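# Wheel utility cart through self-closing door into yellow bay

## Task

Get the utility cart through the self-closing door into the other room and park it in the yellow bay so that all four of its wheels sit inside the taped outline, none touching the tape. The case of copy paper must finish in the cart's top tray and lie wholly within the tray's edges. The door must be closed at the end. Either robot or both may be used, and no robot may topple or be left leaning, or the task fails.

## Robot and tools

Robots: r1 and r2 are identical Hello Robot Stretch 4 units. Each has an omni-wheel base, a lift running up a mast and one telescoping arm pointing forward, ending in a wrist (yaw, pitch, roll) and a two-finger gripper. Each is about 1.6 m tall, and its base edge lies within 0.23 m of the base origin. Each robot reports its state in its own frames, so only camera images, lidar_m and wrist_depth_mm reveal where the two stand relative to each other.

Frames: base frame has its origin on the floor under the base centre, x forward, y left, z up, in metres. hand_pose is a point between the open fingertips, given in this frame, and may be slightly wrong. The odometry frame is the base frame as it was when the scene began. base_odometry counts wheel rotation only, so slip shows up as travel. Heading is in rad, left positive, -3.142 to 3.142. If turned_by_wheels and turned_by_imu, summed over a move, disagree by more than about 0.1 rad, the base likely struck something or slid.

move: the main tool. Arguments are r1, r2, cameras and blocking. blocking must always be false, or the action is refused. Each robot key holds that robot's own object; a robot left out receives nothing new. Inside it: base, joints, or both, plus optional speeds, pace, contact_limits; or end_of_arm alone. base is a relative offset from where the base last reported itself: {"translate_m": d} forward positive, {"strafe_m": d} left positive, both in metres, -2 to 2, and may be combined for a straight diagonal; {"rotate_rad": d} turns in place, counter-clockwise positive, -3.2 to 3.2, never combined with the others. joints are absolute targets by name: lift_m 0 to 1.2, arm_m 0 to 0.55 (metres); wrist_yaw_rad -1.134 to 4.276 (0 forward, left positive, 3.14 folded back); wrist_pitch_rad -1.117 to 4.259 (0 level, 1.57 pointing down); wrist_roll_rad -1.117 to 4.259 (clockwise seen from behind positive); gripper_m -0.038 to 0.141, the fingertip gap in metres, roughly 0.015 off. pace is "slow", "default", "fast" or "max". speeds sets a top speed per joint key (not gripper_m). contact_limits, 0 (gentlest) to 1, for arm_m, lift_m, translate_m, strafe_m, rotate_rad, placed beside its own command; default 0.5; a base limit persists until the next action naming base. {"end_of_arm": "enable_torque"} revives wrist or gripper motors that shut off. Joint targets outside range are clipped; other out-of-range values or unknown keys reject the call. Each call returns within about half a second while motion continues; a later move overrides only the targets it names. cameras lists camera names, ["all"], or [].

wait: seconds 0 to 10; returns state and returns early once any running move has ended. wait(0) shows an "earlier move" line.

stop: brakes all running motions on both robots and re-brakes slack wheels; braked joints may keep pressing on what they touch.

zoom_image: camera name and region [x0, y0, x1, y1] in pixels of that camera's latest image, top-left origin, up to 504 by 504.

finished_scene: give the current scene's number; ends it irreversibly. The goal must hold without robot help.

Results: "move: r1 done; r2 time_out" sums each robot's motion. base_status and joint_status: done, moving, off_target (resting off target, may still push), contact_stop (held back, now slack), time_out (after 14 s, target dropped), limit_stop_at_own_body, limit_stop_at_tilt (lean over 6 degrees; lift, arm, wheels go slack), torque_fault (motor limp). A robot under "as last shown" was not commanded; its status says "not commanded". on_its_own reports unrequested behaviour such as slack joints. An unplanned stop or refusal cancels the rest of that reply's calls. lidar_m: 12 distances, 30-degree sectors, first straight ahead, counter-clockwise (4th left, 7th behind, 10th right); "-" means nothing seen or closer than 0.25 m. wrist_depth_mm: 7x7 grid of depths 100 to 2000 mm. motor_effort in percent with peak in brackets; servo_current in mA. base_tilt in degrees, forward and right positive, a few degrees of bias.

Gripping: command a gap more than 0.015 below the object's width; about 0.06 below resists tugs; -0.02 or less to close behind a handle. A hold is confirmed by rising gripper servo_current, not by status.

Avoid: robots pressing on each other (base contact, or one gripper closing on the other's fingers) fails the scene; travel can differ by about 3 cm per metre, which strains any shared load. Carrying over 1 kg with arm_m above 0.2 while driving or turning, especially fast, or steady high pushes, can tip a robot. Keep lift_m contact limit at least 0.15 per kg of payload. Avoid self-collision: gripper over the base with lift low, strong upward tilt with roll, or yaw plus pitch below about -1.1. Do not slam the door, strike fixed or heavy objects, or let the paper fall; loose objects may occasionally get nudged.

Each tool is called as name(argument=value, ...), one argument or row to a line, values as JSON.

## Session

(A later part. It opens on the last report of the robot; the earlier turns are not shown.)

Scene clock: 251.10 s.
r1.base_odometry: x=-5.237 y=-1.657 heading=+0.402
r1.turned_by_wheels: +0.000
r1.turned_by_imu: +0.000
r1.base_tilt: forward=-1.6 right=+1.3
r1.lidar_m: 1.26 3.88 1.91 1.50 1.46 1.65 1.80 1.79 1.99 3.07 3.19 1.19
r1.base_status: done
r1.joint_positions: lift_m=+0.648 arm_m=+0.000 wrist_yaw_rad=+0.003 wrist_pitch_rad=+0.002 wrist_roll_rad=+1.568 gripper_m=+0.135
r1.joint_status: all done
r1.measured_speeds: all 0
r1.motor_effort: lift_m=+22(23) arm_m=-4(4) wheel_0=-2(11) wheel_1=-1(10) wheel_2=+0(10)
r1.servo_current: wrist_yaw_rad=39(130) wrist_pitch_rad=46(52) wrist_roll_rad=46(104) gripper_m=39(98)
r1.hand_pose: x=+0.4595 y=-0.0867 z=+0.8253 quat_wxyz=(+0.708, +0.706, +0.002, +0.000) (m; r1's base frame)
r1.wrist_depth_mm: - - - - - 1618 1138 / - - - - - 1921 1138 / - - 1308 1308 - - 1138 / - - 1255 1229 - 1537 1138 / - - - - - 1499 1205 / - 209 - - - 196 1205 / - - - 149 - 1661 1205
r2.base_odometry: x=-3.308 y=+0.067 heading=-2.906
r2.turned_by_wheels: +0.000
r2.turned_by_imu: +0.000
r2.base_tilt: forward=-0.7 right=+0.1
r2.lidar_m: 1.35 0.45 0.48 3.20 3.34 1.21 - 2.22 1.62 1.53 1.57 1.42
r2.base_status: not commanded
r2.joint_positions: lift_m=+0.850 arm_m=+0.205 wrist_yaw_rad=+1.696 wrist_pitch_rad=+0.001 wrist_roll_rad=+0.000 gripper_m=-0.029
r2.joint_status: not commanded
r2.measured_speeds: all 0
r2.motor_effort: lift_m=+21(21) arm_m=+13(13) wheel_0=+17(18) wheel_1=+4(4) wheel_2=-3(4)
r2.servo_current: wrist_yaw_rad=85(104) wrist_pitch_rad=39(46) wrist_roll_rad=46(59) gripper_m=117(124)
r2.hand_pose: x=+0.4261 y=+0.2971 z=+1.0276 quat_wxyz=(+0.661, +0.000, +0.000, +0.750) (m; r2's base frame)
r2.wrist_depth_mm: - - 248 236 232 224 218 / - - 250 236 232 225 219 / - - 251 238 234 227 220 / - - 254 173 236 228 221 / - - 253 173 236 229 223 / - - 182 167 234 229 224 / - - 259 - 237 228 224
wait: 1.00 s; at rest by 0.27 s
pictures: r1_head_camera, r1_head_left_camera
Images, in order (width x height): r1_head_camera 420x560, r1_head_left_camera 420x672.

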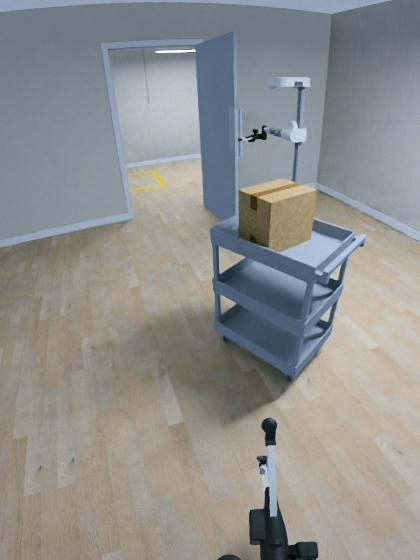

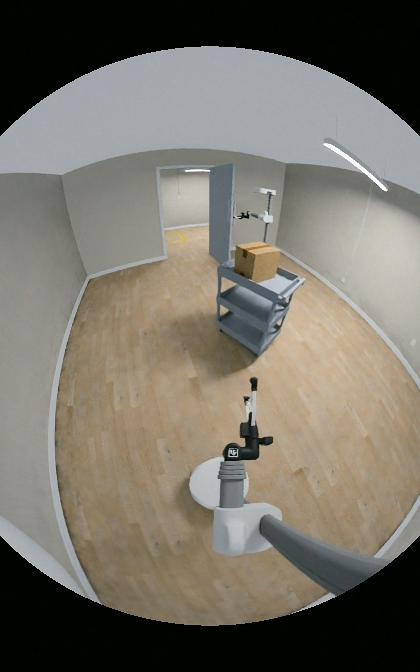

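move(
  blocking=false,
  r1={"base":{"translate_m":0.45,"strafe_m":-1.13}},
)

wait(
  seconds=6,
)

move(
  blocking=false,
  r1={"base":{"rotate_rad":0.84}},
)

wait(
  seconds=2,
  cameras=["r1_head_camera","r1_wrist_camera"],
)

Scene clock: 283.40 s.
move: r1 moving
r1.base_odometry: x=-5.215 y=-1.680 heading=+0.402
r1.turned_by_wheels: +0.000
r1.turned_by_imu: +0.000
r1.base_tilt: forward=-1.6 right=+1.3
r1.lidar_m: 1.22 3.98 1.93 1.51 1.49 1.70 1.82 1.80 2.00 3.06 3.16 1.18
r1.base_status: translate_m moving; strafe_m moving
r1.joint_positions: lift_m=+0.648 arm_m=+0.000 wrist_yaw_rad=+0.003 wrist_pitch_rad=+0.002 wrist_roll_rad=+1.568 gripper_m=+0.135
r1.joint_status: not commanded
r1.measured_speeds: translate_m=+0.045 strafe_m=-0.116 rotate_rad=-0.003 lift_m=+0.000 arm_m=+0.000 wrist_yaw_rad=+0.000 wrist_pitch_rad=+0.000 wrist_roll_rad=+0.000
r1.motor_effort: lift_m=+22(22) arm_m=-3(4) wheel_0=+9(12) wheel_1=-7(9) wheel_2=-5(6)
r1.servo_current: wrist_yaw_rad=52(59) wrist_pitch_rad=39(46) wrist_roll_rad=39(59) gripper_m=39(46)
r1.hand_pose: x=+0.4595 y=-0.0867 z=+0.8253 quat_wxyz=(+0.708, +0.706, +0.002, +0.000) (m; r1's base frame)
r1.wrist_depth_mm: - - - - - 1576 1138 / - - - - - 1921 1098 / - - - 1255 - - 1078 / - - 1255 1160 - - 1160 / - - - - - 1537 1182 / - 210 - - - 196 1205 / - - - 149 - 1756 1205
r2: as last shown
r2.base_tilt: forward=-0.7 right=+0.0
r2.lidar_m: 1.36 0.46 0.45 3.22 3.32 1.20 - 2.26 1.61 1.52 1.58 1.43
r2.motor_effort: lift_m=+21(21) arm_m=+12(13) wheel_0=+17(18) wheel_1=+4(4) wheel_2=-3(3)
r2.servo_current: wrist_yaw_rad=85(111) wrist_pitch_rad=46(46) wrist_roll_rad=39(59) gripper_m=111(124)
r2.wrist_depth_mm: - - 249 236 231 224 217 / - - 250 237 233 224 219 / - - 251 237 234 227 220 / - - 253 173 235 227 222 / - - 254 173 236 228 224 / - - 182 167 233 229 224 / - - 258 - 236 228 224
pictures: none

Scene clock: 288.43 s.
earlier move: r1 done
r1.base_odometry: x=-4.381 y=-2.521 heading=+0.402
r1.turned_by_wheels: +0.000
r1.turned_by_imu: -0.006
r1.base_tilt: forward=-1.6 right=+1.2
r1.lidar_m: 2.46 0.96 0.97 2.72 2.69 2.25 1.79 1.79 1.98 2.02 1.99 2.20
r1.base_status: done
r1.joint_positions: lift_m=+0.648 arm_m=+0.000 wrist_yaw_rad=+0.003 wrist_pitch_rad=+0.002 wrist_roll_rad=+1.568 gripper_m=+0.135
r1.joint_status: not commanded
r1.measured_speeds: all 0
r1.motor_effort: lift_m=+22(22) arm_m=-4(4) wheel_0=+0(12) wheel_1=-1(10) wheel_2=-1(6)
r1.servo_current: wrist_yaw_rad=59(72) wrist_pitch_rad=46(52) wrist_roll_rad=39(78) gripper_m=52(52)
r1.hand_pose: x=+0.4595 y=-0.0867 z=+0.8253 quat_wxyz=(+0.708, +0.706, +0.002, +0.000) (m; r1's base frame)
r1.wrist_depth_mm: - - - - - 1661 1160 / - - - - - 1661 1160 / - - - - - 1708 1182 / - - - - - 1661 1205 / - - - - - 1708 1182 / - 211 - - - 196 1229 / - - - 148 - 1708 1205
r2.base_odometry: x=-3.308 y=+0.067 heading=-2.906
r2.turned_by_wheels: +0.000
r2.turned_by_imu: +0.001
r2.base_tilt: forward=-0.7 right=+0.1
r2.lidar_m: 1.35 0.46 0.48 3.22 3.32 1.22 2.51 2.24 1.61 1.51 1.59 1.42
r2.base_status: not commanded
r2.joint_positions: lift_m=+0.850 arm_m=+0.205 wrist_yaw_rad=+1.696 wrist_pitch_rad=+0.001 wrist_roll_rad=+0.000 gripper_m=-0.029
r2.joint_status: not commanded
r2.measured_speeds: all 0
r2.motor_effort: lift_m=+21(21) arm_m=+13(13) wheel_0=+17(18) wheel_1=+4(5) wheel_2=-3(4)
r2.servo_current: wrist_yaw_rad=91(111) wrist_pitch_rad=33(46) wrist_roll_rad=52(59) gripper_m=117(124)
r2.hand_pose: x=+0.4261 y=+0.2971 z=+1.0276 quat_wxyz=(+0.661, +0.000, +0.000, +0.750) (m; r2's base frame)
r2.wrist_depth_mm: - - 249 236 231 224 218 / - - 251 236 232 224 220 / - - 251 238 233 226 220 / - - 254 173 236 228 222 / - - 254 172 236 229 223 / - - 182 167 234 229 223 / - - 259 - 236 227 224
wait: 5.03 of 6 s (r1 has come to rest)
pictures: none

Scene clock: 288.93 s.
move: r1 moving
r1.base_odometry: x=-4.381 y=-2.521 heading=+0.655
r1.turned_by_wheels: +0.253
r1.turned_by_imu: +0.253
r1.base_tilt: forward=-1.6 right=+1.3
r1.lidar_m: 1.02 0.95 2.96 2.67 2.70 1.98 1.78 1.81 2.21 1.98 2.02 2.53
r1.base_status: rotate_rad moving
r1.joint_positions: lift_m=+0.648 arm_m=+0.000 wrist_yaw_rad=+0.002 wrist_pitch_rad=+0.002 wrist_roll_rad=+1.568 gripper_m=+0.135
r1.joint_status: not commanded
r1.measured_speeds: translate_m=+0.000 strafe_m=+0.001 rotate_rad=+0.976 lift_m=+0.000 arm_m=+0.000 wrist_yaw_rad=+0.000 wrist_pitch_rad=+0.000 wrist_roll_rad=+0.000
r1.motor_effort: lift_m=+22(22) arm_m=-4(4) wheel_0=-6(9) wheel_1=-6(9) wheel_2=-7(8)
r1.servo_current: wrist_yaw_rad=46(72) wrist_pitch_rad=52(52) wrist_roll_rad=26(59) gripper_m=39(46)
r1.hand_pose: x=+0.4595 y=-0.0867 z=+0.8253 quat_wxyz=(+0.708, +0.706, +0.002, +0.000) (m; r1's base frame)
r1.wrist_depth_mm: - - - - - 1618 1138 / - - - - - 1618 1160 / - - - - - 1708 1182 / - - - - - 1661 1182 / - - - - - 1708 1182 / - 210 - - - 196 1205 / - - - 142 891 866 866
r2: as last shown
r2.turned_by_imu: +0.000
r2.lidar_m: 1.36 0.41 0.51 3.21 3.32 1.20 2.50 2.24 1.59 1.54 1.62 1.41
r2.motor_effort: lift_m=+21(21) arm_m=+12(13) wheel_0=+17(18) wheel_1=+4(4) wheel_2=-3(3)
r2.servo_current: wrist_yaw_rad=98(104) wrist_pitch_rad=33(46) wrist_roll_rad=39(52) gripper_m=117(124)
r2.wrist_depth_mm: - - 249 236 231 224 217 / - - 251 236 232 224 219 / - - 251 237 234 225 221 / - - 254 174 235 228 221 / - - 255 172 236 229 224 / - - 182 167 234 229 224 / - - 258 - 236 228 224
pictures: none

Scene clock: 290.03 s.
earlier move: r1 done
r1.base_odometry: x=-4.381 y=-2.521 heading=+1.242
r1.turned_by_wheels: +0.587
r1.turned_by_imu: +0.591
r1.base_tilt: forward=-1.6 right=+1.3
r1.lidar_m: 0.96 2.88 2.67 2.76 1.92 1.77 1.83 2.16 2.00 2.07 2.70 1.00
r1.base_status: done
r1.joint_positions: lift_m=+0.648 arm_m=+0.000 wrist_yaw_rad=+0.002 wrist_pitch_rad=+0.002 wrist_roll_rad=+1.568 gripper_m=+0.135
r1.joint_status: not commanded
r1.measured_speeds: all 0
r1.motor_effort: lift_m=+22(22) arm_m=-4(4) wheel_0=-1(9) wheel_1=-1(9) wheel_2=+1(8)
r1.servo_current: wrist_yaw_rad=46(72) wrist_pitch_rad=39(52) wrist_roll_rad=59(59) gripper_m=39(52)
r1.hand_pose: x=+0.4595 y=-0.0867 z=+0.8253 quat_wxyz=(+0.708, +0.706, +0.002, +0.000) (m; r1's base frame)
r1.wrist_depth_mm: - - - - - 1464 1042 / - - - - - - - / - - 1008 1008 - 809 - / - - 1042 1060 - 809 - / - - - - - 1576 1229 / - 211 - - - 195 1255 / - - - 149 - 1756 1229
r2.base_odometry: x=-3.308 y=+0.067 heading=-2.906
r2.turned_by_wheels: +0.000
r2.turned_by_imu: +0.000
r2.base_tilt: forward=-0.7 right=+0.0
r2.lidar_m: 1.35 0.45 0.46 3.23 3.30 1.20 2.50 2.24 1.62 1.54 1.58 1.44
r2.base_status: not commanded
r2.joint_positions: lift_m=+0.850 arm_m=+0.205 wrist_yaw_rad=+1.696 wrist_pitch_rad=+0.001 wrist_roll_rad=+0.000 gripper_m=-0.029
r2.joint_status: not commanded
r2.measured_speeds: all 0
r2.motor_effort: lift_m=+21(21) arm_m=+12(13) wheel_0=+17(18) wheel_1=+4(5) wheel_2=-3(3)
r2.servo_current: wrist_yaw_rad=98(104) wrist_pitch_rad=39(46) wrist_roll_rad=46(59) gripper_m=117(124)
r2.hand_pose: x=+0.4261 y=+0.2971 z=+1.0276 quat_wxyz=(+0.661, +0.000, +0.000, +0.750) (m; r2's base frame)
r2.wrist_depth_mm: - - 249 236 230 224 217 / - - 250 237 232 224 218 / - - 251 238 233 226 220 / - - 253 174 235 227 221 / - - 255 173 236 228 223 / - - 182 167 234 229 223 / - - 258 - 236 229 224
wait: 1.10 of 2 s (r1 has come to rest)
pictures: r1_head_camera, r1_wrist_camera
Images, in order (width x height): r1_head_camera 420x560, r1_wrist_camera 616x392.

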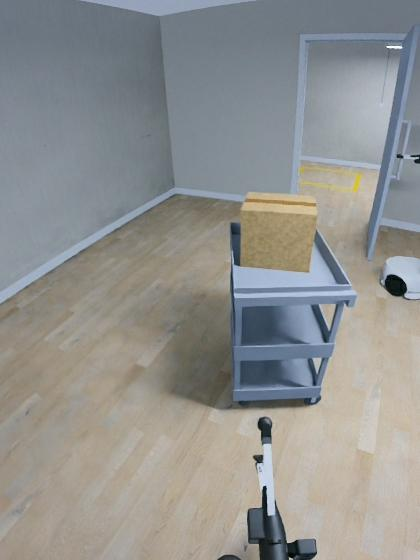

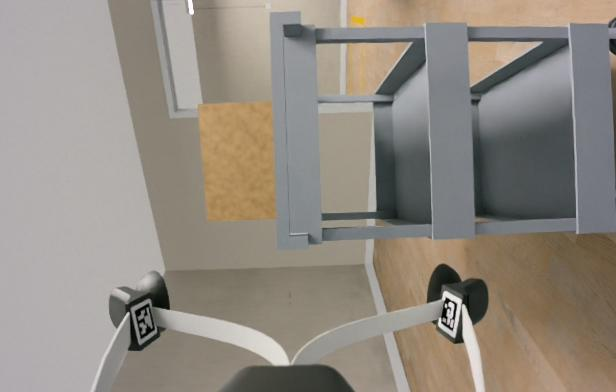

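move(
  blocking=false,
  r1={"base":{"translate_m":0.25,"strafe_m":-0.15},"joints":{"arm_m":0.2}},
)

wait(
  seconds=3,
)

wait(
  seconds=1,
  cameras=["r1_head_camera","r1_wrist_camera"],
)

Scene clock: 301.87 s.
move: r1 moving
r1.base_odometry: x=-4.353 y=-2.497 heading=+1.242
r1.turned_by_wheels: +0.000
r1.turned_by_imu: +0.000
r1.base_tilt: forward=-1.6 right=+1.2
r1.lidar_m: 0.93 2.87 2.68 2.78 1.95 1.82 1.85 2.14 2.01 2.08 2.70 0.97
r1.base_status: translate_m moving; strafe_m moving
r1.joint_positions: lift_m=+0.648 arm_m=+0.051 wrist_yaw_rad=+0.002 wrist_pitch_rad=+0.002 wrist_roll_rad=+1.568 gripper_m=+0.135
r1.joint_status: arm_m moving
r1.measured_speeds: translate_m=+0.119 strafe_m=-0.072 rotate_rad=+0.000 lift_m=+0.000 arm_m=+0.195 wrist_yaw_rad=+0.000 wrist_pitch_rad=+0.000 wrist_roll_rad=+0.000
r1.motor_effort: lift_m=+22(22) arm_m=+4(8) wheel_0=+10(11) wheel_1=-3(6) wheel_2=-9(10)
r1.servo_current: wrist_yaw_rad=39(59) wrist_pitch_rad=46(46) wrist_roll_rad=52(65) gripper_m=52(52)
r1.hand_pose: x=+0.5102 y=-0.0868 z=+0.8253 quat_wxyz=(+0.708, +0.706, +0.001, +0.000) (m; r1's base frame)
r1.wrist_depth_mm: - - - - - 1499 1160 / - - - - - 759 - / - - 960 976 - 750 - / - - 976 - - 741 - / - - - 1008 - 732 1205 / - 210 - - - 196 1205 / - - - 149 - 1756 1205
r2: as last shown
r2.base_tilt: forward=-0.8 right=+0.0
r2.lidar_m: 1.33 0.43 0.45 3.21 3.34 1.23 2.46 2.24 1.62 1.54 1.57 1.39
r2.motor_effort: lift_m=+21(21) arm_m=+13(13) wheel_0=+17(18) wheel_1=+5(5) wheel_2=-3(3)
r2.servo_current: wrist_yaw_rad=98(98) wrist_pitch_rad=39(46) wrist_roll_rad=46(52) gripper_m=117(124)
r2.wrist_depth_mm: - - 250 236 231 224 218 / - - 251 236 233 224 219 / - - 251 238 235 226 220 / - - 253 173 235 228 222 / - - 254 173 236 228 223 / - - 182 167 234 229 224 / - - 258 - 236 229 224
pictures: none

Scene clock: 303.67 s.
earlier move: r1 done
r1.base_odometry: x=-4.158 y=-2.332 heading=+1.242
r1.turned_by_wheels: +0.000
r1.turned_by_imu: +0.000
r1.base_tilt: forward=-1.6 right=+1.2
r1.lidar_m: 0.71 2.91 2.71 2.78 2.20 2.07 2.13 2.15 1.98 2.04 2.65 0.76
r1.base_status: done
r1.joint_positions: lift_m=+0.648 arm_m=+0.200 wrist_yaw_rad=+0.002 wrist_pitch_rad=+0.002 wrist_roll_rad=+1.568 gripper_m=+0.135
r1.joint_status: all done
r1.measured_speeds: all 0
r1.motor_effort: lift_m=+22(22) arm_m=+4(8) wheel_0=+0(11) wheel_1=-3(6) wheel_2=+2(10)
r1.servo_current: wrist_yaw_rad=52(65) wrist_pitch_rad=39(46) wrist_roll_rad=52(65) gripper_m=39(52)
r1.hand_pose: x=+0.6594 y=-0.0868 z=+0.8253 quat_wxyz=(+0.708, +0.706, +0.001, +0.000) (m; r1's base frame)
r1.wrist_depth_mm: - - - 353 - 1537 - / - - - 355 - - - / - - 554 - - - - / - 574 564 - - - - / - - 585 355 - - - / - 210 597 357 211 194 - / - - - 142 - 1863 -
r2.base_odometry: x=-3.308 y=+0.067 heading=-2.906
r2.turned_by_wheels: +0.000
r2.turned_by_imu: +0.000
r2.base_tilt: forward=-0.7 right=+0.1
r2.lidar_m: 1.35 0.45 0.47 3.21 3.36 1.20 2.21 2.22 1.59 1.52 1.58 1.43
r2.base_status: not commanded
r2.joint_positions: lift_m=+0.850 arm_m=+0.205 wrist_yaw_rad=+1.696 wrist_pitch_rad=+0.001 wrist_roll_rad=+0.000 gripper_m=-0.029
r2.joint_status: not commanded
r2.measured_speeds: all 0
r2.motor_effort: lift_m=+21(21) arm_m=+13(13) wheel_0=+17(18) wheel_1=+4(5) wheel_2=-3(4)
r2.servo_current: wrist_yaw_rad=98(104) wrist_pitch_rad=46(46) wrist_roll_rad=59(65) gripper_m=111(124)
r2.hand_pose: x=+0.4261 y=+0.2971 z=+1.0276 quat_wxyz=(+0.661, +0.000, +0.000, +0.750) (m; r2's base frame)
r2.wrist_depth_mm: - - 248 236 232 224 217 / - - 250 236 232 224 219 / - - 251 237 235 226 220 / - - 254 173 235 227 222 / - - 255 173 236 229 224 / - - 182 167 235 229 224 / - - 258 - 236 228 224
wait: 1.80 of 3 s (r1 has come to rest)
pictures: none

Scene clock: 304.67 s.
r1.base_odometry: x=-4.158 y=-2.332 heading=+1.242
r1.turned_by_wheels: +0.000
r1.turned_by_imu: +0.000
r1.base_tilt: forward=-1.6 right=+1.3
r1.lidar_m: 0.70 2.93 2.70 2.80 2.21 2.07 2.13 2.14 2.00 2.04 2.67 0.76
r1.base_status: done
r1.joint_positions: lift_m=+0.648 arm_m=+0.200 wrist_yaw_rad=+0.002 wrist_pitch_rad=+0.002 wrist_roll_rad=+1.568 gripper_m=+0.135
r1.joint_status: all done
r1.measured_speeds: all 0
r1.motor_effort: lift_m=+22(22) arm_m=+4(8) wheel_0=+1(11) wheel_1=-3(6) wheel_2=+2(10)
r1.servo_current: wrist_yaw_rad=46(65) wrist_pitch_rad=46(46) wrist_roll_rad=52(65) gripper_m=39(52)
r1.hand_pose: x=+0.6594 y=-0.0868 z=+0.8253 quat_wxyz=(+0.708, +0.706, +0.001, +0.000) (m; r1's base frame)
r1.wrist_depth_mm: - - - 355 - 1499 - / - - - 355 - - - / - - 549 - - - - / - 569 564 - - - - / - - 591 355 - - - / - 209 591 355 209 194 - / - - - 142 - 1921 -
r2.base_odometry: x=-3.308 y=+0.067 heading=-2.906
r2.turned_by_wheels: +0.000
r2.turned_by_imu: +0.000
r2.base_tilt: forward=-0.7 right=+0.0
r2.lidar_m: 1.34 0.46 0.47 3.22 3.33 1.22 2.21 2.21 1.63 1.53 1.58 1.44
r2.base_status: not commanded
r2.joint_positions: lift_m=+0.850 arm_m=+0.205 wrist_yaw_rad=+1.696 wrist_pitch_rad=+0.001 wrist_roll_rad=+0.000 gripper_m=-0.029
r2.joint_status: not commanded
r2.measured_speeds: all 0
r2.motor_effort: lift_m=+21(21) arm_m=+13(13) wheel_0=+17(18) wheel_1=+4(5) wheel_2=-3(4)
r2.servo_current: wrist_yaw_rad=78(104) wrist_pitch_rad=46(46) wrist_roll_rad=46(65) gripper_m=117(124)
r2.hand_pose: x=+0.4261 y=+0.2971 z=+1.0276 quat_wxyz=(+0.661, +0.000, +0.000, +0.750) (m; r2's base frame)
r2.wrist_depth_mm: - - 250 235 231 224 218 / - - 251 236 232 224 219 / - - 250 237 233 227 221 / - - 253 173 235 226 222 / - - 255 172 236 228 223 / - - 182 167 234 229 224 / - - 258 - 237 229 225
wait: 1.00 s; at rest by 0.27 s
pictures: r1_head_camera, r1_wrist_camera
Images, in order (width x height): r1_head_camera 420x560, r1_wrist_camera 616x392.

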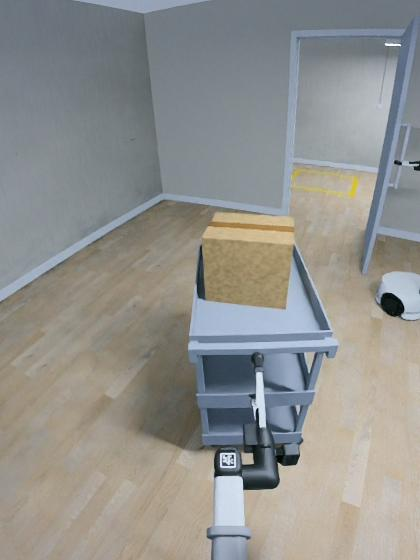

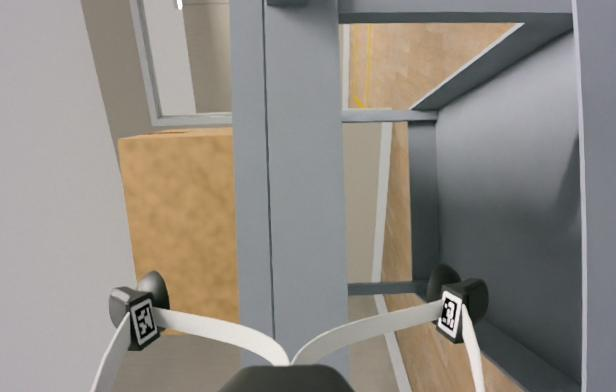

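move(
  blocking=false,
  r1={"base":{"translate_m":0.128},"pace":"slow","contact_limits":{"translate_m":0.2}},
)

wait(
  seconds=3,
)

wait(
  seconds=0.5,
  cameras=["r1_wrist_camera"],
)

Scene clock: 308.80 s.
move: r1 moving
r1.base_odometry: x=-4.154 y=-2.321 heading=+1.242
r1.turned_by_wheels: +0.000
r1.turned_by_imu: +0.000
r1.base_tilt: forward=-1.6 right=+1.3
r1.lidar_m: 0.68 2.93 2.68 2.75 2.23 2.07 2.13 2.13 2.01 2.04 2.66 0.72
r1.base_status: translate_m moving
r1.joint_positions: lift_m=+0.648 arm_m=+0.200 wrist_yaw_rad=+0.002 wrist_pitch_rad=+0.002 wrist_roll_rad=+1.568 gripper_m=+0.135
r1.joint_status: not commanded
r1.measured_speeds: translate_m=+0.049 strafe_m=+0.000 rotate_rad=+0.002 lift_m=+0.000 arm_m=+0.000 wrist_yaw_rad=+0.000 wrist_pitch_rad=+0.000 wrist_roll_rad=+0.000
r1.motor_effort: lift_m=+22(22) arm_m=+4(4) wheel_0=+7(7) wheel_1=+4(5) wheel_2=-6(6)
r1.servo_current: wrist_yaw_rad=52(59) wrist_pitch_rad=39(46) wrist_roll_rad=59(59) gripper_m=46(52)
r1.contact_limits: translate_m 0.2
r1.hand_pose: x=+0.6594 y=-0.0868 z=+0.8253 quat_wxyz=(+0.708, +0.706, +0.001, +0.000) (m; r1's base frame)
r1.wrist_depth_mm: - - - 343 - 1499 - / - - - 343 - - - / - - 539 - - - - / - 564 549 343 - - - / - 574 574 343 - - - / - 210 580 343 210 193 - / - - - 142 - 1863 -
r2: as last shown
r2.base_tilt: forward=-0.7 right=+0.1
r2.lidar_m: 1.35 0.45 0.49 3.22 3.33 1.21 2.19 2.24 1.61 1.54 1.58 1.43
r2.motor_effort: lift_m=+21(21) arm_m=+12(13) wheel_0=+17(18) wheel_1=+4(4) wheel_2=-3(4)
r2.servo_current: wrist_yaw_rad=91(98) wrist_pitch_rad=39(39) wrist_roll_rad=46(59) gripper_m=117(117)
r2.wrist_depth_mm: - - 248 236 231 224 217 / - - 250 236 232 225 219 / - - 252 238 234 225 220 / - - 254 174 235 227 222 / - - 254 173 237 227 224 / - - 182 167 234 229 222 / - - 258 - 237 228 225
pictures: none

Scene clock: 310.87 s.
earlier move: r1 done
r1.base_odometry: x=-4.117 y=-2.211 heading=+1.242
r1.turned_by_wheels: +0.000
r1.turned_by_imu: +0.000
r1.base_tilt: forward=-1.6 right=+1.3
r1.lidar_m: 0.59 2.85 2.65 2.70 2.35 2.18 2.24 2.21 2.06 2.11 2.75 0.62
r1.base_status: done
r1.joint_positions: lift_m=+0.648 arm_m=+0.200 wrist_yaw_rad=+0.002 wrist_pitch_rad=+0.002 wrist_roll_rad=+1.568 gripper_m=+0.135
r1.joint_status: not commanded
r1.measured_speeds: all 0
r1.motor_effort: lift_m=+22(22) arm_m=+4(5) wheel_0=+2(7) wheel_1=+4(7) wheel_2=-4(8)
r1.servo_current: wrist_yaw_rad=52(65) wrist_pitch_rad=46(46) wrist_roll_rad=39(65) gripper_m=46(52)
r1.contact_limits: translate_m 0.2
r1.hand_pose: x=+0.6594 y=-0.0869 z=+0.8253 quat_wxyz=(+0.708, +0.706, +0.001, +0.000) (m; r1's base frame)
r1.wrist_depth_mm: - - 238 238 - 1661 - / - - 237 236 - 1756 - / - 492 236 236 - - - / - 439 174 235 - - - / - 455 173 233 - - - / - 205 173 232 209 195 - / - 480 477 141 - - -
r2.base_odometry: x=-3.308 y=+0.067 heading=-2.906
r2.turned_by_wheels: +0.000
r2.turned_by_imu: +0.000
r2.base_tilt: forward=-0.7 right=+0.1
r2.lidar_m: 1.34 0.45 0.48 3.22 3.35 1.20 2.09 2.25 1.62 1.54 1.61 1.43
r2.base_status: not commanded
r2.joint_positions: lift_m=+0.850 arm_m=+0.205 wrist_yaw_rad=+1.696 wrist_pitch_rad=+0.001 wrist_roll_rad=+0.000 gripper_m=-0.029
r2.joint_status: not commanded
r2.measured_speeds: all 0
r2.motor_effort: lift_m=+21(21) arm_m=+12(13) wheel_0=+17(18) wheel_1=+4(4) wheel_2=-3(4)
r2.servo_current: wrist_yaw_rad=85(104) wrist_pitch_rad=39(46) wrist_roll_rad=52(59) gripper_m=117(124)
r2.hand_pose: x=+0.4261 y=+0.2971 z=+1.0276 quat_wxyz=(+0.661, +0.000, +0.000, +0.750) (m; r2's base frame)
r2.wrist_depth_mm: - - 249 236 231 224 218 / - - 250 236 233 224 219 / - - 252 238 234 227 220 / - - 254 173 236 227 221 / - - 254 173 236 228 224 / - - 182 167 235 229 223 / - - 259 - 236 227 225
wait: 2.07 of 3 s (r1 has come to rest)
pictures: none

Scene clock: 311.37 s.
r1.base_odometry: x=-4.117 y=-2.211 heading=+1.242
r1.turned_by_wheels: +0.000
r1.turned_by_imu: +0.000
r1.base_tilt: forward=-1.7 right=+1.3
r1.lidar_m: 0.58 2.88 2.65 2.71 2.34 2.17 2.25 2.19 2.03 2.09 2.72 0.59
r1.base_status: done
r1.joint_positions: lift_m=+0.648 arm_m=+0.200 wrist_yaw_rad=+0.002 wrist_pitch_rad=+0.002 wrist_roll_rad=+1.568 gripper_m=+0.135
r1.joint_status: not commanded
r1.measured_speeds: all 0
r1.motor_effort: lift_m=+22(22) arm_m=+4(5) wheel_0=+3(7) wheel_1=+3(7) wheel_2=-4(8)
r1.servo_current: wrist_yaw_rad=46(65) wrist_pitch_rad=39(46) wrist_roll_rad=46(65) gripper_m=39(52)
r1.contact_limits: translate_m 0.2
r1.hand_pose: x=+0.6594 y=-0.0869 z=+0.8253 quat_wxyz=(+0.708, +0.706, +0.001, +0.000) (m; r1's base frame)
r1.wrist_depth_mm: - - 237 238 - 1618 - / - - 237 237 - 1808 - / - 492 236 236 - - - / - 439 174 235 - - - / - 452 174 232 - - - / - 204 173 233 210 195 - / - 477 477 141 - - -
r2.base_odometry: x=-3.308 y=+0.067 heading=-2.906
r2.turned_by_wheels: +0.000
r2.turned_by_imu: +0.000
r2.base_tilt: forward=-0.7 right=+0.1
r2.lidar_m: 1.34 0.46 0.46 3.21 3.36 1.20 2.09 2.25 1.63 1.54 1.58 1.41
r2.base_status: not commanded
r2.joint_positions: lift_m=+0.850 arm_m=+0.205 wrist_yaw_rad=+1.696 wrist_pitch_rad=+0.001 wrist_roll_rad=+0.000 gripper_m=-0.029
r2.joint_status: not commanded
r2.measured_speeds: all 0
r2.motor_effort: lift_m=+21(21) arm_m=+12(13) wheel_0=+18(18) wheel_1=+4(4) wheel_2=-3(4)
r2.servo_current: wrist_yaw_rad=98(104) wrist_pitch_rad=39(46) wrist_roll_rad=46(59) gripper_m=111(124)
r2.hand_pose: x=+0.4261 y=+0.2971 z=+1.0276 quat_wxyz=(+0.661, +0.000, +0.000, +0.750) (m; r2's base frame)
r2.wrist_depth_mm: - - 249 236 232 224 218 / - - 250 236 233 224 219 / - - 251 237 234 227 220 / - - 252 174 235 229 221 / - - 254 173 236 228 223 / - - 182 167 234 229 225 / - - 258 - 237 229 224
wait: 0.50 s; at rest by 0.27 s
pictures: r1_wrist_camera
Images, in order (width x height): r1_wrist_camera 616x392.

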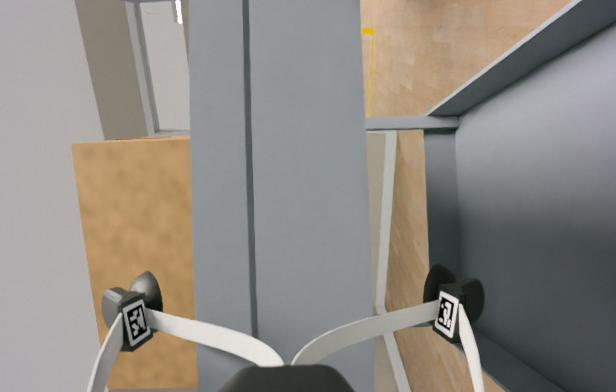

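move(
  blocking=false,
  r1={"base":{"translate_m":0.01},"pace":"slow"},
)

wait(
  seconds=1,
)

move(
  blocking=false,
  r1={"joints":{"gripper_m":-0.02}},
)

wait(
  seconds=3,
)

wait(
  seconds=1,
  cameras=["r1_wrist_camera","r1_head_camera"],
)

Scene clock: 317.50 s.
move: r1 moving
r1.base_odometry: x=-4.114 y=-2.203 heading=+1.242
r1.turned_by_wheels: +0.000
r1.turned_by_imu: +0.000
r1.base_tilt: forward=-1.5 right=+1.2
r1.lidar_m: 0.57 2.83 2.67 2.70 2.36 2.19 2.22 2.18 2.05 2.11 2.72 0.60
r1.base_status: translate_m moving
r1.joint_positions: lift_m=+0.648 arm_m=+0.200 wrist_yaw_rad=+0.001 wrist_pitch_rad=+0.002 wrist_roll_rad=+1.568 gripper_m=+0.135
r1.joint_status: not commanded
r1.measured_speeds: translate_m=+0.013 strafe_m=+0.000 rotate_rad=+0.000 lift_m=+0.000 arm_m=+0.000 wrist_yaw_rad=+0.000 wrist_pitch_rad=-0.004 wrist_roll_rad=+0.000
r1.motor_effort: lift_m=+22(22) arm_m=+4(4) wheel_0=+4(6) wheel_1=+1(5) wheel_2=-4(7)
r1.servo_current: wrist_yaw_rad=46(65) wrist_pitch_rad=39(46) wrist_roll_rad=59(72) gripper_m=39(46)
r1.hand_pose: x=+0.6593 y=-0.0870 z=+0.8255 quat_wxyz=(+0.708, +0.706, +0.001, +0.000) (m; r1's base frame)
r1.wrist_depth_mm: - - - 230 - 1708 - / - - - 229 - 1863 - / - 473 190 229 229 - - / - 436 186 227 228 - - / - 449 445 225 227 - - / - 200 171 224 209 187 - / - 473 166 149 - - -
r2: as last shown
r2.base_tilt: forward=-0.7 right=+0.0
r2.lidar_m: 1.34 0.45 0.51 3.19 3.35 1.20 2.08 2.25 1.61 1.54 1.59 1.41
r2.motor_effort: lift_m=+21(21) arm_m=+12(13) wheel_0=+18(18) wheel_1=+4(4) wheel_2=-3(3)
r2.servo_current: wrist_yaw_rad=98(104) wrist_pitch_rad=39(46) wrist_roll_rad=59(59) gripper_m=111(117)
r2.wrist_depth_mm: - - 248 236 231 224 218 / - - 251 237 233 224 219 / - - 251 237 234 226 220 / - - 253 174 235 229 220 / - - 254 173 236 228 223 / - - 181 167 234 229 224 / - - 258 - 236 228 224
pictures: none

Scene clock: 317.90 s.
earlier move: r1 done
r1.base_odometry: x=-4.114 y=-2.202 heading=+1.242
r1.turned_by_wheels: +0.000
r1.turned_by_imu: +0.000
r1.base_tilt: forward=-1.6 right=+1.3
r1.lidar_m: 0.59 2.82 2.64 2.72 2.35 2.17 2.26 2.21 2.04 2.11 2.72 0.60
r1.base_status: done
r1.joint_positions: lift_m=+0.648 arm_m=+0.200 wrist_yaw_rad=+0.001 wrist_pitch_rad=+0.001 wrist_roll_rad=+1.568 gripper_m=+0.135
r1.joint_status: not commanded
r1.measured_speeds: all 0
r1.motor_effort: lift_m=+22(22) arm_m=+4(4) wheel_0=+4(6) wheel_1=+2(5) wheel_2=-5(7)
r1.servo_current: wrist_yaw_rad=52(65) wrist_pitch_rad=33(46) wrist_roll_rad=46(72) gripper_m=39(46)
r1.hand_pose: x=+0.6593 y=-0.0871 z=+0.8255 quat_wxyz=(+0.708, +0.706, +0.001, +0.000) (m; r1's base frame)
r1.wrist_depth_mm: - - - 229 - 1708 - / - - - 228 - 1863 - / - 492 189 226 227 - - / - 436 183 226 - - - / - 445 179 226 226 - - / - 198 171 224 208 187 - / - 473 164 148 - - -
r2.base_odometry: x=-3.308 y=+0.067 heading=-2.906
r2.turned_by_wheels: +0.000
r2.turned_by_imu: +0.000
r2.base_tilt: forward=-0.7 right=+0.1
r2.lidar_m: 1.35 0.45 0.47 3.22 3.34 1.21 2.08 2.21 1.61 1.50 1.58 1.42
r2.base_status: not commanded
r2.joint_positions: lift_m=+0.850 arm_m=+0.205 wrist_yaw_rad=+1.696 wrist_pitch_rad=+0.001 wrist_roll_rad=+0.000 gripper_m=-0.029
r2.joint_status: not commanded
r2.measured_speeds: all 0
r2.motor_effort: lift_m=+21(21) arm_m=+12(13) wheel_0=+17(18) wheel_1=+4(4) wheel_2=-3(3)
r2.servo_current: wrist_yaw_rad=98(104) wrist_pitch_rad=46(46) wrist_roll_rad=46(59) gripper_m=117(117)
r2.hand_pose: x=+0.4261 y=+0.2971 z=+1.0276 quat_wxyz=(+0.661, +0.000, +0.000, +0.750) (m; r2's base frame)
r2.wrist_depth_mm: - - 249 236 231 224 217 / - - 250 236 233 225 219 / - - 251 239 234 226 220 / - - 253 174 235 227 221 / - - 255 172 236 228 223 / - - 182 167 234 230 224 / - - 258 - 237 229 224
wait: 0.40 of 1 s (r1 has come to rest)
pictures: none

Scene clock: 318.40 s.
move: r1 moving
r1.base_odometry: x=-4.114 y=-2.202 heading=+1.242
r1.turned_by_wheels: +0.000
r1.turned_by_imu: +0.000
r1.base_tilt: forward=-1.6 right=+1.3
r1.lidar_m: 0.55 2.84 2.66 2.71 2.35 2.19 2.26 2.20 2.05 2.10 2.71 0.62
r1.base_status: not commanded
r1.joint_positions: lift_m=+0.648 arm_m=+0.200 wrist_yaw_rad=+0.001 wrist_pitch_rad=+0.001 wrist_roll_rad=+1.568 gripper_m=+0.123
r1.joint_status: gripper_m moving
r1.measured_speeds: translate_m=+0.000 strafe_m=+0.000 rotate_rad=+0.000 lift_m=+0.000 arm_m=+0.000 wrist_yaw_rad=+0.000 wrist_pitch_rad=-0.008 wrist_roll_rad=+0.000
r1.motor_effort: lift_m=+22(22) arm_m=+4(4) wheel_0=+4(4) wheel_1=+2(2) wheel_2=-5(5)
r1.servo_current: wrist_yaw_rad=33(59) wrist_pitch_rad=33(52) wrist_roll_rad=46(78) gripper_m=98(98)
r1.hand_pose: x=+0.6593 y=-0.0871 z=+0.8256 quat_wxyz=(+0.708, +0.706, +0.001, +0.000) (m; r1's base frame)
r1.wrist_depth_mm: - - - 229 - 1708 - / - - - 229 - 1863 - / - 469 190 226 227 - - / - 436 181 224 - - - / - 445 177 224 225 - - / - 200 169 224 211 186 - / - 469 164 148 - - -
r2: as last shown
r2.lidar_m: 1.35 0.42 0.47 3.20 3.34 1.21 2.09 2.25 1.60 1.51 1.59 1.41
r2.motor_effort: lift_m=+21(21) arm_m=+13(13) wheel_0=+17(18) wheel_1=+4(4) wheel_2=-3(3)
r2.servo_current: wrist_yaw_rad=78(104) wrist_pitch_rad=46(46) wrist_roll_rad=39(59) gripper_m=117(124)
r2.wrist_depth_mm: - - 249 236 232 224 216 / - - 250 236 233 224 219 / - - 252 237 234 226 221 / - - 253 174 236 228 223 / - - 254 173 236 229 223 / - - 182 167 234 229 223 / - - 259 - 236 228 224
pictures: none

Scene clock: 320.27 s.
earlier move: r1 done
r1.base_odometry: x=-4.114 y=-2.202 heading=+1.242
r1.turned_by_wheels: +0.000
r1.turned_by_imu: +0.000
r1.base_tilt: forward=-1.6 right=+1.3
r1.lidar_m: 0.57 2.87 2.65 2.70 2.31 2.19 2.24 2.18 2.04 2.10 2.74 0.61
r1.base_status: not commanded
r1.joint_positions: lift_m=+0.648 arm_m=+0.200 wrist_yaw_rad=+0.001 wrist_pitch_rad=+0.000 wrist_roll_rad=+1.568 gripper_m=-0.018
r1.joint_status: all done
r1.measured_speeds: all 0
r1.motor_effort: lift_m=+22(22) arm_m=+4(4) wheel_0=+4(5) wheel_1=+2(2) wheel_2=-4(5)
r1.servo_current: wrist_yaw_rad=46(65) wrist_pitch_rad=46(52) wrist_roll_rad=46(78) gripper_m=130(325)
r1.hand_pose: x=+0.6593 y=-0.0871 z=+0.8260 quat_wxyz=(+0.708, +0.706, +0.000, +0.001) (m; r1's base frame)
r1.wrist_depth_mm: - - 229 229 - 1618 - / - - 227 228 - 1808 - / - 459 171 228 228 - - / - 436 165 226 - - - / - 442 436 224 225 - - / - 449 163 224 198 - - / - 172 162 223 172 569 -
r2.base_odometry: x=-3.308 y=+0.067 heading=-2.906
r2.turned_by_wheels: +0.000
r2.turned_by_imu: +0.000
r2.base_tilt: forward=-0.7 right=+0.1
r2.lidar_m: 1.34 0.45 0.50 3.20 3.31 1.21 2.10 2.24 1.60 1.53 1.61 1.42
r2.base_status: not commanded
r2.joint_positions: lift_m=+0.850 arm_m=+0.205 wrist_yaw_rad=+1.696 wrist_pitch_rad=+0.001 wrist_roll_rad=+0.000 gripper_m=-0.029
r2.joint_status: not commanded
r2.measured_speeds: all 0
r2.motor_effort: lift_m=+21(21) arm_m=+12(13) wheel_0=+18(18) wheel_1=+4(5) wheel_2=-3(4)
r2.servo_current: wrist_yaw_rad=91(104) wrist_pitch_rad=46(52) wrist_roll_rad=46(59) gripper_m=111(124)
r2.hand_pose: x=+0.4261 y=+0.2971 z=+1.0276 quat_wxyz=(+0.661, +0.000, +0.000, +0.750) (m; r2's base frame)
r2.wrist_depth_mm: - - 248 236 231 224 218 / - - 250 236 233 224 220 / - - 251 236 233 226 220 / - - 254 174 235 227 222 / - - 255 173 237 229 224 / - - 182 167 234 229 224 / - - 258 - 237 228 224
wait: 1.87 of 3 s (r1 has come to rest)
pictures: none

Scene clock: 321.27 s.
r1.base_odometry: x=-4.114 y=-2.202 heading=+1.242
r1.turned_by_wheels: +0.000
r1.turned_by_imu: +0.000
r1.base_tilt: forward=-1.6 right=+1.3
r1.lidar_m: 0.58 2.82 2.66 2.72 2.35 2.19 2.27 2.17 2.05 2.10 2.73 0.60
r1.base_status: not commanded
r1.joint_positions: lift_m=+0.648 arm_m=+0.200 wrist_yaw_rad=+0.001 wrist_pitch_rad=+0.000 wrist_roll_rad=+1.568 gripper_m=-0.018
r1.joint_status: all done
r1.measured_speeds: all 0
r1.motor_effort: lift_m=+22(22) arm_m=+4(4) wheel_0=+4(5) wheel_1=+2(2) wheel_2=-4(5)
r1.servo_current: wrist_yaw_rad=39(65) wrist_pitch_rad=39(52) wrist_roll_rad=52(78) gripper_m=130(325)
r1.hand_pose: x=+0.6593 y=-0.0871 z=+0.8260 quat_wxyz=(+0.708, +0.706, +0.000, +0.001) (m; r1's base frame)
r1.wrist_depth_mm: - - 229 229 - 1708 - / - - 228 228 - 1756 - / - 455 171 228 229 - - / - 433 165 225 - - - / - 442 439 224 226 - - / - 455 163 224 198 - - / - 171 162 223 171 559 -
r2.base_odometry: x=-3.308 y=+0.067 heading=-2.906
r2.turned_by_wheels: +0.000
r2.turned_by_imu: +0.000
r2.base_tilt: forward=-0.7 right=+0.0
r2.lidar_m: 1.34 0.46 0.48 3.22 3.33 1.20 2.07 2.25 1.62 1.51 1.60 1.40
r2.base_status: not commanded
r2.joint_positions: lift_m=+0.850 arm_m=+0.205 wrist_yaw_rad=+1.696 wrist_pitch_rad=+0.001 wrist_roll_rad=+0.000 gripper_m=-0.029
r2.joint_status: not commanded
r2.measured_speeds: all 0
r2.motor_effort: lift_m=+21(21) arm_m=+13(13) wheel_0=+18(18) wheel_1=+5(5) wheel_2=-3(4)
r2.servo_current: wrist_yaw_rad=91(104) wrist_pitch_rad=39(52) wrist_roll_rad=46(59) gripper_m=117(124)
r2.hand_pose: x=+0.4261 y=+0.2971 z=+1.0276 quat_wxyz=(+0.661, +0.000, +0.000, +0.750) (m; r2's base frame)
r2.wrist_depth_mm: - - 249 236 231 224 216 / - - 251 236 233 224 218 / - - 251 238 233 226 220 / - - 253 174 235 228 222 / - - 254 173 236 228 223 / - - 181 167 233 229 223 / - - 258 - 236 228 225
wait: 1.00 s; at rest by 0.27 s
pictures: r1_head_camera, r1_wrist_camera
Images, in order (width x height): r1_head_camera 420x560, r1_wrist_camera 616x392.

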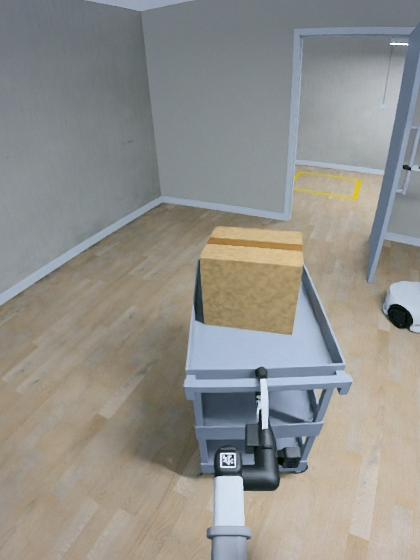

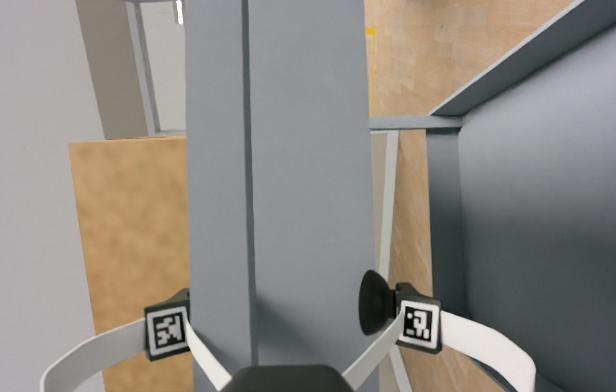

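move(
  blocking=false,
  r1={"base":{"strafe_m":0.22},"pace":"slow"},
)

wait(
  seconds=4,
)

wait(
  seconds=0.5,
  cameras=["r1_head_camera"],
)

move(
  blocking=false,
  r1={"base":{"rotate_rad":-0.2},"pace":"slow"},
)

wait(
  seconds=2,
)

wait(
  seconds=0.5,
  cameras=["r1_head_camera","r1_wrist_camera"],
)

Scene clock: 333.70 s.
move: r1 moving
r1.base_odometry: x=-4.127 y=-2.198 heading=+1.241
r1.turned_by_wheels: -0.001
r1.turned_by_imu: -0.001
r1.base_tilt: forward=-1.6 right=+1.3
r1.lidar_m: 0.57 2.85 2.64 2.70 2.33 2.20 2.24 2.21 2.07 2.12 2.72 0.62
r1.base_status: strafe_m moving
r1.joint_positions: lift_m=+0.648 arm_m=+0.200 wrist_yaw_rad=-0.005 wrist_pitch_rad=+0.000 wrist_roll_rad=+1.568 gripper_m=-0.018
r1.joint_status: not commanded
r1.measured_speeds: translate_m=+0.000 strafe_m=+0.057 rotate_rad=-0.005 lift_m=+0.000 arm_m=+0.000 wrist_yaw_rad=-0.027 wrist_pitch_rad=+0.000 wrist_roll_rad=+0.000
r1.motor_effort: lift_m=+22(22) arm_m=+4(4) wheel_0=-10(12) wheel_1=+3(8) wheel_2=-6(6)
r1.servo_current: wrist_yaw_rad=52(52) wrist_pitch_rad=39(46) wrist_roll_rad=52(65) gripper_m=124(130)
r1.hand_pose: x=+0.6588 y=-0.0889 z=+0.8260 quat_wxyz=(+0.708, +0.706, -0.002, -0.002) (m; r1's base frame)
r1.wrist_depth_mm: - - 234 236 - 1618 - / - - 233 232 - 1808 - / - - 170 231 - - - / - 433 169 229 - - - / - 445 168 228 229 - - / - 452 167 225 177 - - / - 171 165 224 179 615 -
r2: as last shown
r2.lidar_m: 1.35 0.45 0.47 3.21 3.32 1.21 2.12 2.25 1.61 1.51 1.59 1.40
r2.motor_effort: lift_m=+21(21) arm_m=+12(13) wheel_0=+17(18) wheel_1=+4(4) wheel_2=-3(3)
r2.servo_current: wrist_yaw_rad=91(98) wrist_pitch_rad=39(46) wrist_roll_rad=39(52) gripper_m=111(117)
r2.wrist_depth_mm: - - 249 236 232 224 217 / - - 250 236 232 224 218 / - - 251 237 235 226 220 / - - 254 174 236 227 222 / - - 254 172 236 228 223 / - - 182 167 234 229 224 / - - 258 - 237 228 225
pictures: none

Scene clock: 336.53 s.
earlier move: r1 done
r1.base_odometry: x=-4.322 y=-2.131 heading=+1.242
r1.turned_by_wheels: +0.001
r1.turned_by_imu: +0.001
r1.base_tilt: forward=-1.6 right=+1.3
r1.lidar_m: 0.60 2.63 2.44 2.52 2.23 2.10 2.16 2.41 2.24 2.31 2.24 0.59
r1.base_status: done
r1.joint_positions: lift_m=+0.648 arm_m=+0.200 wrist_yaw_rad=-0.009 wrist_pitch_rad=-0.009 wrist_roll_rad=+1.569 gripper_m=-0.019
r1.joint_status: not commanded
r1.measured_speeds: all 0
r1.motor_effort: lift_m=+18(22) arm_m=+4(5) wheel_0=-5(17) wheel_1=+2(8) wheel_2=-6(10)
r1.servo_current: wrist_yaw_rad=59(78) wrist_pitch_rad=65(72) wrist_roll_rad=46(72) gripper_m=65(130)
r1.hand_pose: x=+0.6584 y=-0.0900 z=+0.8290 quat_wxyz=(+0.708, +0.706, -0.006, +0.000) (m; r1's base frame)
r1.wrist_depth_mm: - - - 196 196 - - / - 399 402 203 202 - - / - 424 424 208 210 - - / - 459 445 217 216 - - / - 500 480 224 224 820 - / - - 181 202 228 1863 - / - 153 - 164 157 1537 1366
r2.base_odometry: x=-3.308 y=+0.067 heading=-2.906
r2.turned_by_wheels: +0.000
r2.turned_by_imu: +0.000
r2.base_tilt: forward=-0.7 right=+0.1
r2.lidar_m: 1.35 0.45 0.46 3.22 1.68 1.28 2.25 2.24 1.62 1.53 1.59 1.45
r2.base_status: not commanded
r2.joint_positions: lift_m=+0.850 arm_m=+0.205 wrist_yaw_rad=+1.696 wrist_pitch_rad=+0.001 wrist_roll_rad=+0.000 gripper_m=-0.029
r2.joint_status: not commanded
r2.measured_speeds: all 0
r2.motor_effort: lift_m=+21(21) arm_m=+12(13) wheel_0=+17(18) wheel_1=+4(5) wheel_2=-3(4)
r2.servo_current: wrist_yaw_rad=78(104) wrist_pitch_rad=39(46) wrist_roll_rad=33(72) gripper_m=124(124)
r2.hand_pose: x=+0.4261 y=+0.2971 z=+1.0276 quat_wxyz=(+0.661, +0.000, +0.000, +0.750) (m; r2's base frame)
r2.wrist_depth_mm: - - 249 236 232 224 218 / - - 250 237 232 224 219 / - - 251 238 234 227 220 / - - 253 174 235 228 222 / - - 254 173 237 229 223 / - - 182 167 235 229 224 / - - 258 - 237 227 225
wait: 2.83 of 4 s (r1 has come to rest)
pictures: none

Scene clock: 337.03 s.
r1.base_odometry: x=-4.322 y=-2.131 heading=+1.242
r1.turned_by_wheels: +0.000
r1.turned_by_imu: +0.000
r1.base_tilt: forward=-1.6 right=+1.3
r1.lidar_m: 0.61 2.65 2.45 2.52 2.23 2.10 2.15 2.39 2.26 2.30 2.23 0.58
r1.base_status: done
r1.joint_positions: lift_m=+0.648 arm_m=+0.200 wrist_yaw_rad=-0.009 wrist_pitch_rad=-0.009 wrist_roll_rad=+1.569 gripper_m=-0.019
r1.joint_status: not commanded
r1.measured_speeds: all 0
r1.motor_effort: lift_m=+18(22) arm_m=+4(5) wheel_0=-5(17) wheel_1=+2(8) wheel_2=-6(10)
r1.servo_current: wrist_yaw_rad=59(78) wrist_pitch_rad=59(72) wrist_roll_rad=59(72) gripper_m=59(130)
r1.hand_pose: x=+0.6584 y=-0.0900 z=+0.8290 quat_wxyz=(+0.708, +0.706, -0.006, +0.000) (m; r1's base frame)
r1.wrist_depth_mm: - - - 196 196 - - / - 404 399 204 203 - - / - 424 421 208 209 - - / - 462 445 216 216 - - / - 500 473 224 224 831 - / - - 182 203 228 1921 - / - 153 - 164 157 1537 1366
r2.base_odometry: x=-3.308 y=+0.067 heading=-2.906
r2.turned_by_wheels: +0.000
r2.turned_by_imu: +0.000
r2.base_tilt: forward=-0.7 right=+0.1
r2.lidar_m: 1.36 0.44 0.45 3.20 1.64 1.30 2.24 2.26 1.59 1.53 1.58 1.45
r2.base_status: not commanded
r2.joint_positions: lift_m=+0.850 arm_m=+0.205 wrist_yaw_rad=+1.696 wrist_pitch_rad=+0.001 wrist_roll_rad=+0.000 gripper_m=-0.029
r2.joint_status: not commanded
r2.measured_speeds: all 0
r2.motor_effort: lift_m=+21(21) arm_m=+13(13) wheel_0=+17(18) wheel_1=+4(5) wheel_2=-3(4)
r2.servo_current: wrist_yaw_rad=98(104) wrist_pitch_rad=46(46) wrist_roll_rad=39(72) gripper_m=117(124)
r2.hand_pose: x=+0.4261 y=+0.2971 z=+1.0276 quat_wxyz=(+0.661, +0.000, +0.000, +0.750) (m; r2's base frame)
r2.wrist_depth_mm: - - 249 235 232 224 218 / - - 250 236 233 224 219 / - - 252 237 234 226 221 / - - 253 174 236 228 221 / - - 254 172 236 228 223 / - - 181 167 235 228 223 / - - 258 - 237 229 224
wait: 0.50 s; at rest by 0.27 s
pictures: r1_head_camera
Images, in order (width x height): r1_head_camera 420x560.

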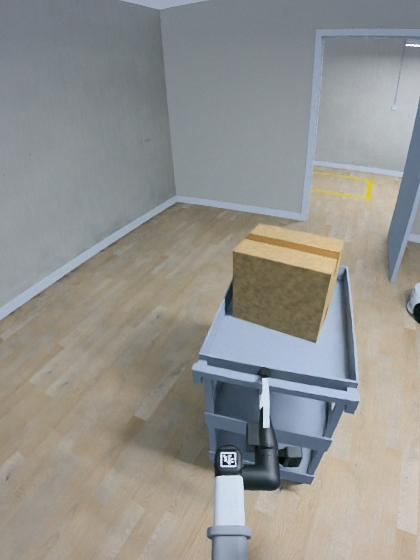

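Scene clock: 337.53 s.
move: r1 moving
r1.base_odometry: x=-4.322 y=-2.131 heading=+1.121
r1.turned_by_wheels: -0.120
r1.turned_by_imu: -0.120
r1.base_tilt: forward=-1.6 right=+1.3
r1.lidar_m: 0.59 2.76 2.42 2.45 2.35 2.10 2.11 2.53 2.25 2.27 2.75 0.61
r1.base_status: rotate_rad moving
r1.joint_positions: lift_m=+0.648 arm_m=+0.200 wrist_yaw_rad=+0.009 wrist_pitch_rad=-0.011 wrist_roll_rad=+1.569 gripper_m=-0.019
r1.joint_status: not commanded
r1.measured_speeds: translate_m=+0.003 strafe_m=+0.002 rotate_rad=-0.420 lift_m=+0.001 arm_m=+0.002 wrist_yaw_rad=+0.005 wrist_pitch_rad=-0.014 wrist_roll_rad=+0.000
r1.motor_effort: lift_m=+18(18) arm_m=+4(5) wheel_0=+16(18) wheel_1=+10(10) wheel_2=+10(11)
r1.servo_current: wrist_yaw_rad=65(78) wrist_pitch_rad=65(65) wrist_roll_rad=52(52) gripper_m=59(59)
r1.hand_pose: x=+0.6600 y=-0.0848 z=+0.8293 quat_wxyz=(+0.708, +0.706, -0.001, +0.007) (m; r1's base frame)
r1.wrist_depth_mm: - - - 208 206 - - / - - 413 211 211 - - / - 427 424 216 216 - - / - 452 442 220 219 - - / - 484 469 225 225 - - / - - 184 188 227 - - / - 156 - 170 162 1618 -
r2: as last shown
r2.base_tilt: forward=-0.7 right=+0.0
r2.lidar_m: 1.34 0.45 0.47 3.21 1.65 1.26 2.26 2.28 1.61 1.54 1.59 1.43
r2.motor_effort: lift_m=+21(21) arm_m=+13(13) wheel_0=+18(18) wheel_1=+4(4) wheel_2=-3(3)
r2.servo_current: wrist_yaw_rad=98(104) wrist_pitch_rad=39(46) wrist_roll_rad=39(52) gripper_m=111(124)
r2.wrist_depth_mm: - - 249 236 231 224 217 / - - 250 237 233 225 219 / - - 251 237 235 224 220 / - - 253 173 235 227 221 / - - 254 173 236 228 223 / - - 182 167 234 229 223 / - - 258 - 236 228 224
pictures: none

Scene clock: 338.20 s.
earlier move: r1 done
r1.base_odometry: x=-4.322 y=-2.131 heading=+1.043
r1.turned_by_wheels: -0.078
r1.turned_by_imu: -0.079
r1.base_tilt: forward=-1.6 right=+1.2
r1.lidar_m: 0.57 2.88 2.48 2.45 2.42 2.09 2.10 2.46 2.25 2.26 2.60 0.64
r1.base_status: done
r1.joint_positions: lift_m=+0.648 arm_m=+0.200 wrist_yaw_rad=+0.009 wrist_pitch_rad=-0.012 wrist_roll_rad=+1.569 gripper_m=-0.019
r1.joint_status: not commanded
r1.measured_speeds: all 0
r1.motor_effort: lift_m=+17(18) arm_m=-4(5) wheel_0=+8(18) wheel_1=+4(10) wheel_2=+5(12)
r1.servo_current: wrist_yaw_rad=52(78) wrist_pitch_rad=65(72) wrist_roll_rad=46(65) gripper_m=52(59)
r1.hand_pose: x=+0.6601 y=-0.0849 z=+0.8298 quat_wxyz=(+0.708, +0.706, -0.001, +0.007) (m; r1's base frame)
r1.wrist_depth_mm: - - - 236 236 1863 1255 / - - - 235 236 - - / - - 439 235 234 - - / - 449 449 234 233 - - / - 462 459 232 231 - - / - 484 182 191 230 - - / - 150 488 171 160 591 -
r2.base_odometry: x=-3.308 y=+0.067 heading=-2.906
r2.turned_by_wheels: +0.000
r2.turned_by_imu: +0.000
r2.base_tilt: forward=-0.7 right=+0.1
r2.lidar_m: 1.35 0.45 0.48 3.21 3.32 1.26 2.27 2.24 1.61 1.53 1.58 1.42
r2.base_status: not commanded
r2.joint_positions: lift_m=+0.850 arm_m=+0.205 wrist_yaw_rad=+1.696 wrist_pitch_rad=+0.001 wrist_roll_rad=+0.000 gripper_m=-0.029
r2.joint_status: not commanded
r2.measured_speeds: all 0
r2.motor_effort: lift_m=+21(21) arm_m=+13(13) wheel_0=+17(18) wheel_1=+4(5) wheel_2=-3(3)
r2.servo_current: wrist_yaw_rad=91(104) wrist_pitch_rad=39(46) wrist_roll_rad=39(59) gripper_m=117(124)
r2.hand_pose: x=+0.4261 y=+0.2971 z=+1.0276 quat_wxyz=(+0.661, +0.000, +0.000, +0.750) (m; r2's base frame)
r2.wrist_depth_mm: - - 249 235 231 224 217 / - - 251 237 232 225 218 / - - 251 238 235 227 220 / - - 253 174 234 228 221 / - - 254 173 236 228 223 / - - 182 167 234 229 223 / - - 259 - 237 228 225
wait: 0.67 of 2 s (r1 has come to rest)
pictures: none

Scene clock: 338.70 s.
r1.base_odometry: x=-4.322 y=-2.131 heading=+1.043
r1.turned_by_wheels: +0.000
r1.turned_by_imu: +0.000
r1.base_tilt: forward=-1.6 right=+1.3
r1.lidar_m: 0.57 2.91 2.46 2.43 2.46 2.09 2.10 2.47 2.26 2.24 2.56 0.63
r1.base_status: done
r1.joint_positions: lift_m=+0.648 arm_m=+0.200 wrist_yaw_rad=+0.009 wrist_pitch_rad=-0.012 wrist_roll_rad=+1.569 gripper_m=-0.019
r1.joint_status: not commanded
r1.measured_speeds: all 0
r1.motor_effort: lift_m=+17(18) arm_m=-4(5) wheel_0=+8(18) wheel_1=+4(10) wheel_2=+5(12)
r1.servo_current: wrist_yaw_rad=59(78) wrist_pitch_rad=65(72) wrist_roll_rad=52(65) gripper_m=59(59)
r1.hand_pose: x=+0.6601 y=-0.0849 z=+0.8298 quat_wxyz=(+0.708, +0.706, -0.001, +0.007) (m; r1's base frame)
r1.wrist_depth_mm: - - - 236 235 1921 1255 / - - - 236 235 - - / - - 442 235 233 - - / - 452 445 233 234 - - / - 459 459 232 231 - - / - 484 182 191 230 - - / - 156 488 172 159 597 -
r2.base_odometry: x=-3.308 y=+0.067 heading=-2.906
r2.turned_by_wheels: +0.000
r2.turned_by_imu: +0.000
r2.base_tilt: forward=-0.7 right=+0.1
r2.lidar_m: 1.35 0.44 0.47 3.21 3.31 1.27 2.24 2.25 1.62 1.53 1.57 1.44
r2.base_status: not commanded
r2.joint_positions: lift_m=+0.850 arm_m=+0.205 wrist_yaw_rad=+1.696 wrist_pitch_rad=+0.001 wrist_roll_rad=+0.000 gripper_m=-0.029
r2.joint_status: not commanded
r2.measured_speeds: all 0
r2.motor_effort: lift_m=+21(21) arm_m=+12(13) wheel_0=+17(18) wheel_1=+4(5) wheel_2=-3(3)
r2.servo_current: wrist_yaw_rad=98(104) wrist_pitch_rad=39(46) wrist_roll_rad=52(59) gripper_m=111(124)
r2.hand_pose: x=+0.4261 y=+0.2971 z=+1.0276 quat_wxyz=(+0.661, +0.000, +0.000, +0.750) (m; r2's base frame)
r2.wrist_depth_mm: - - 249 235 232 224 217 / - - 251 236 232 224 219 / - - 251 238 235 225 220 / - - 253 173 235 228 221 / - - 255 173 236 229 222 / - - 182 167 233 229 224 / - - 259 - 236 228 224
wait: 0.50 s; at rest by 0.27 s
pictures: r1_head_camera, r1_wrist_camera
Images, in order (width x height): r1_head_camera 420x560, r1_wrist_camera 616x392.

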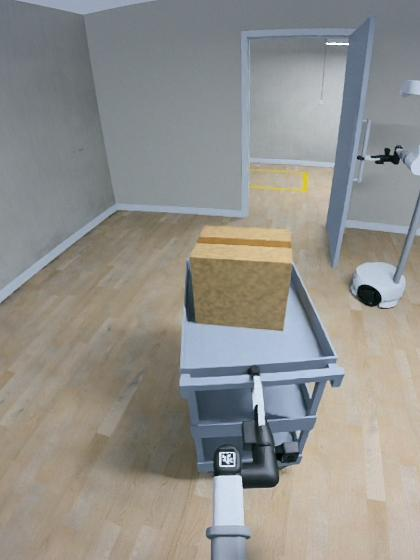

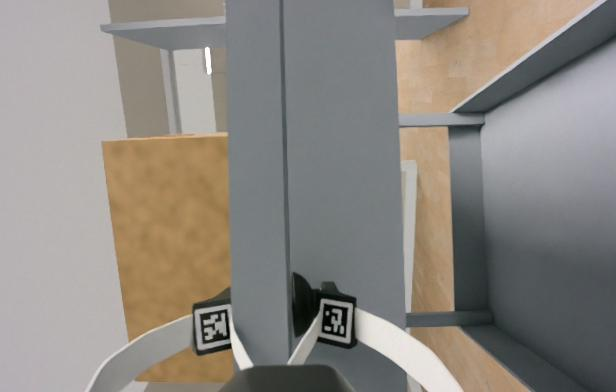

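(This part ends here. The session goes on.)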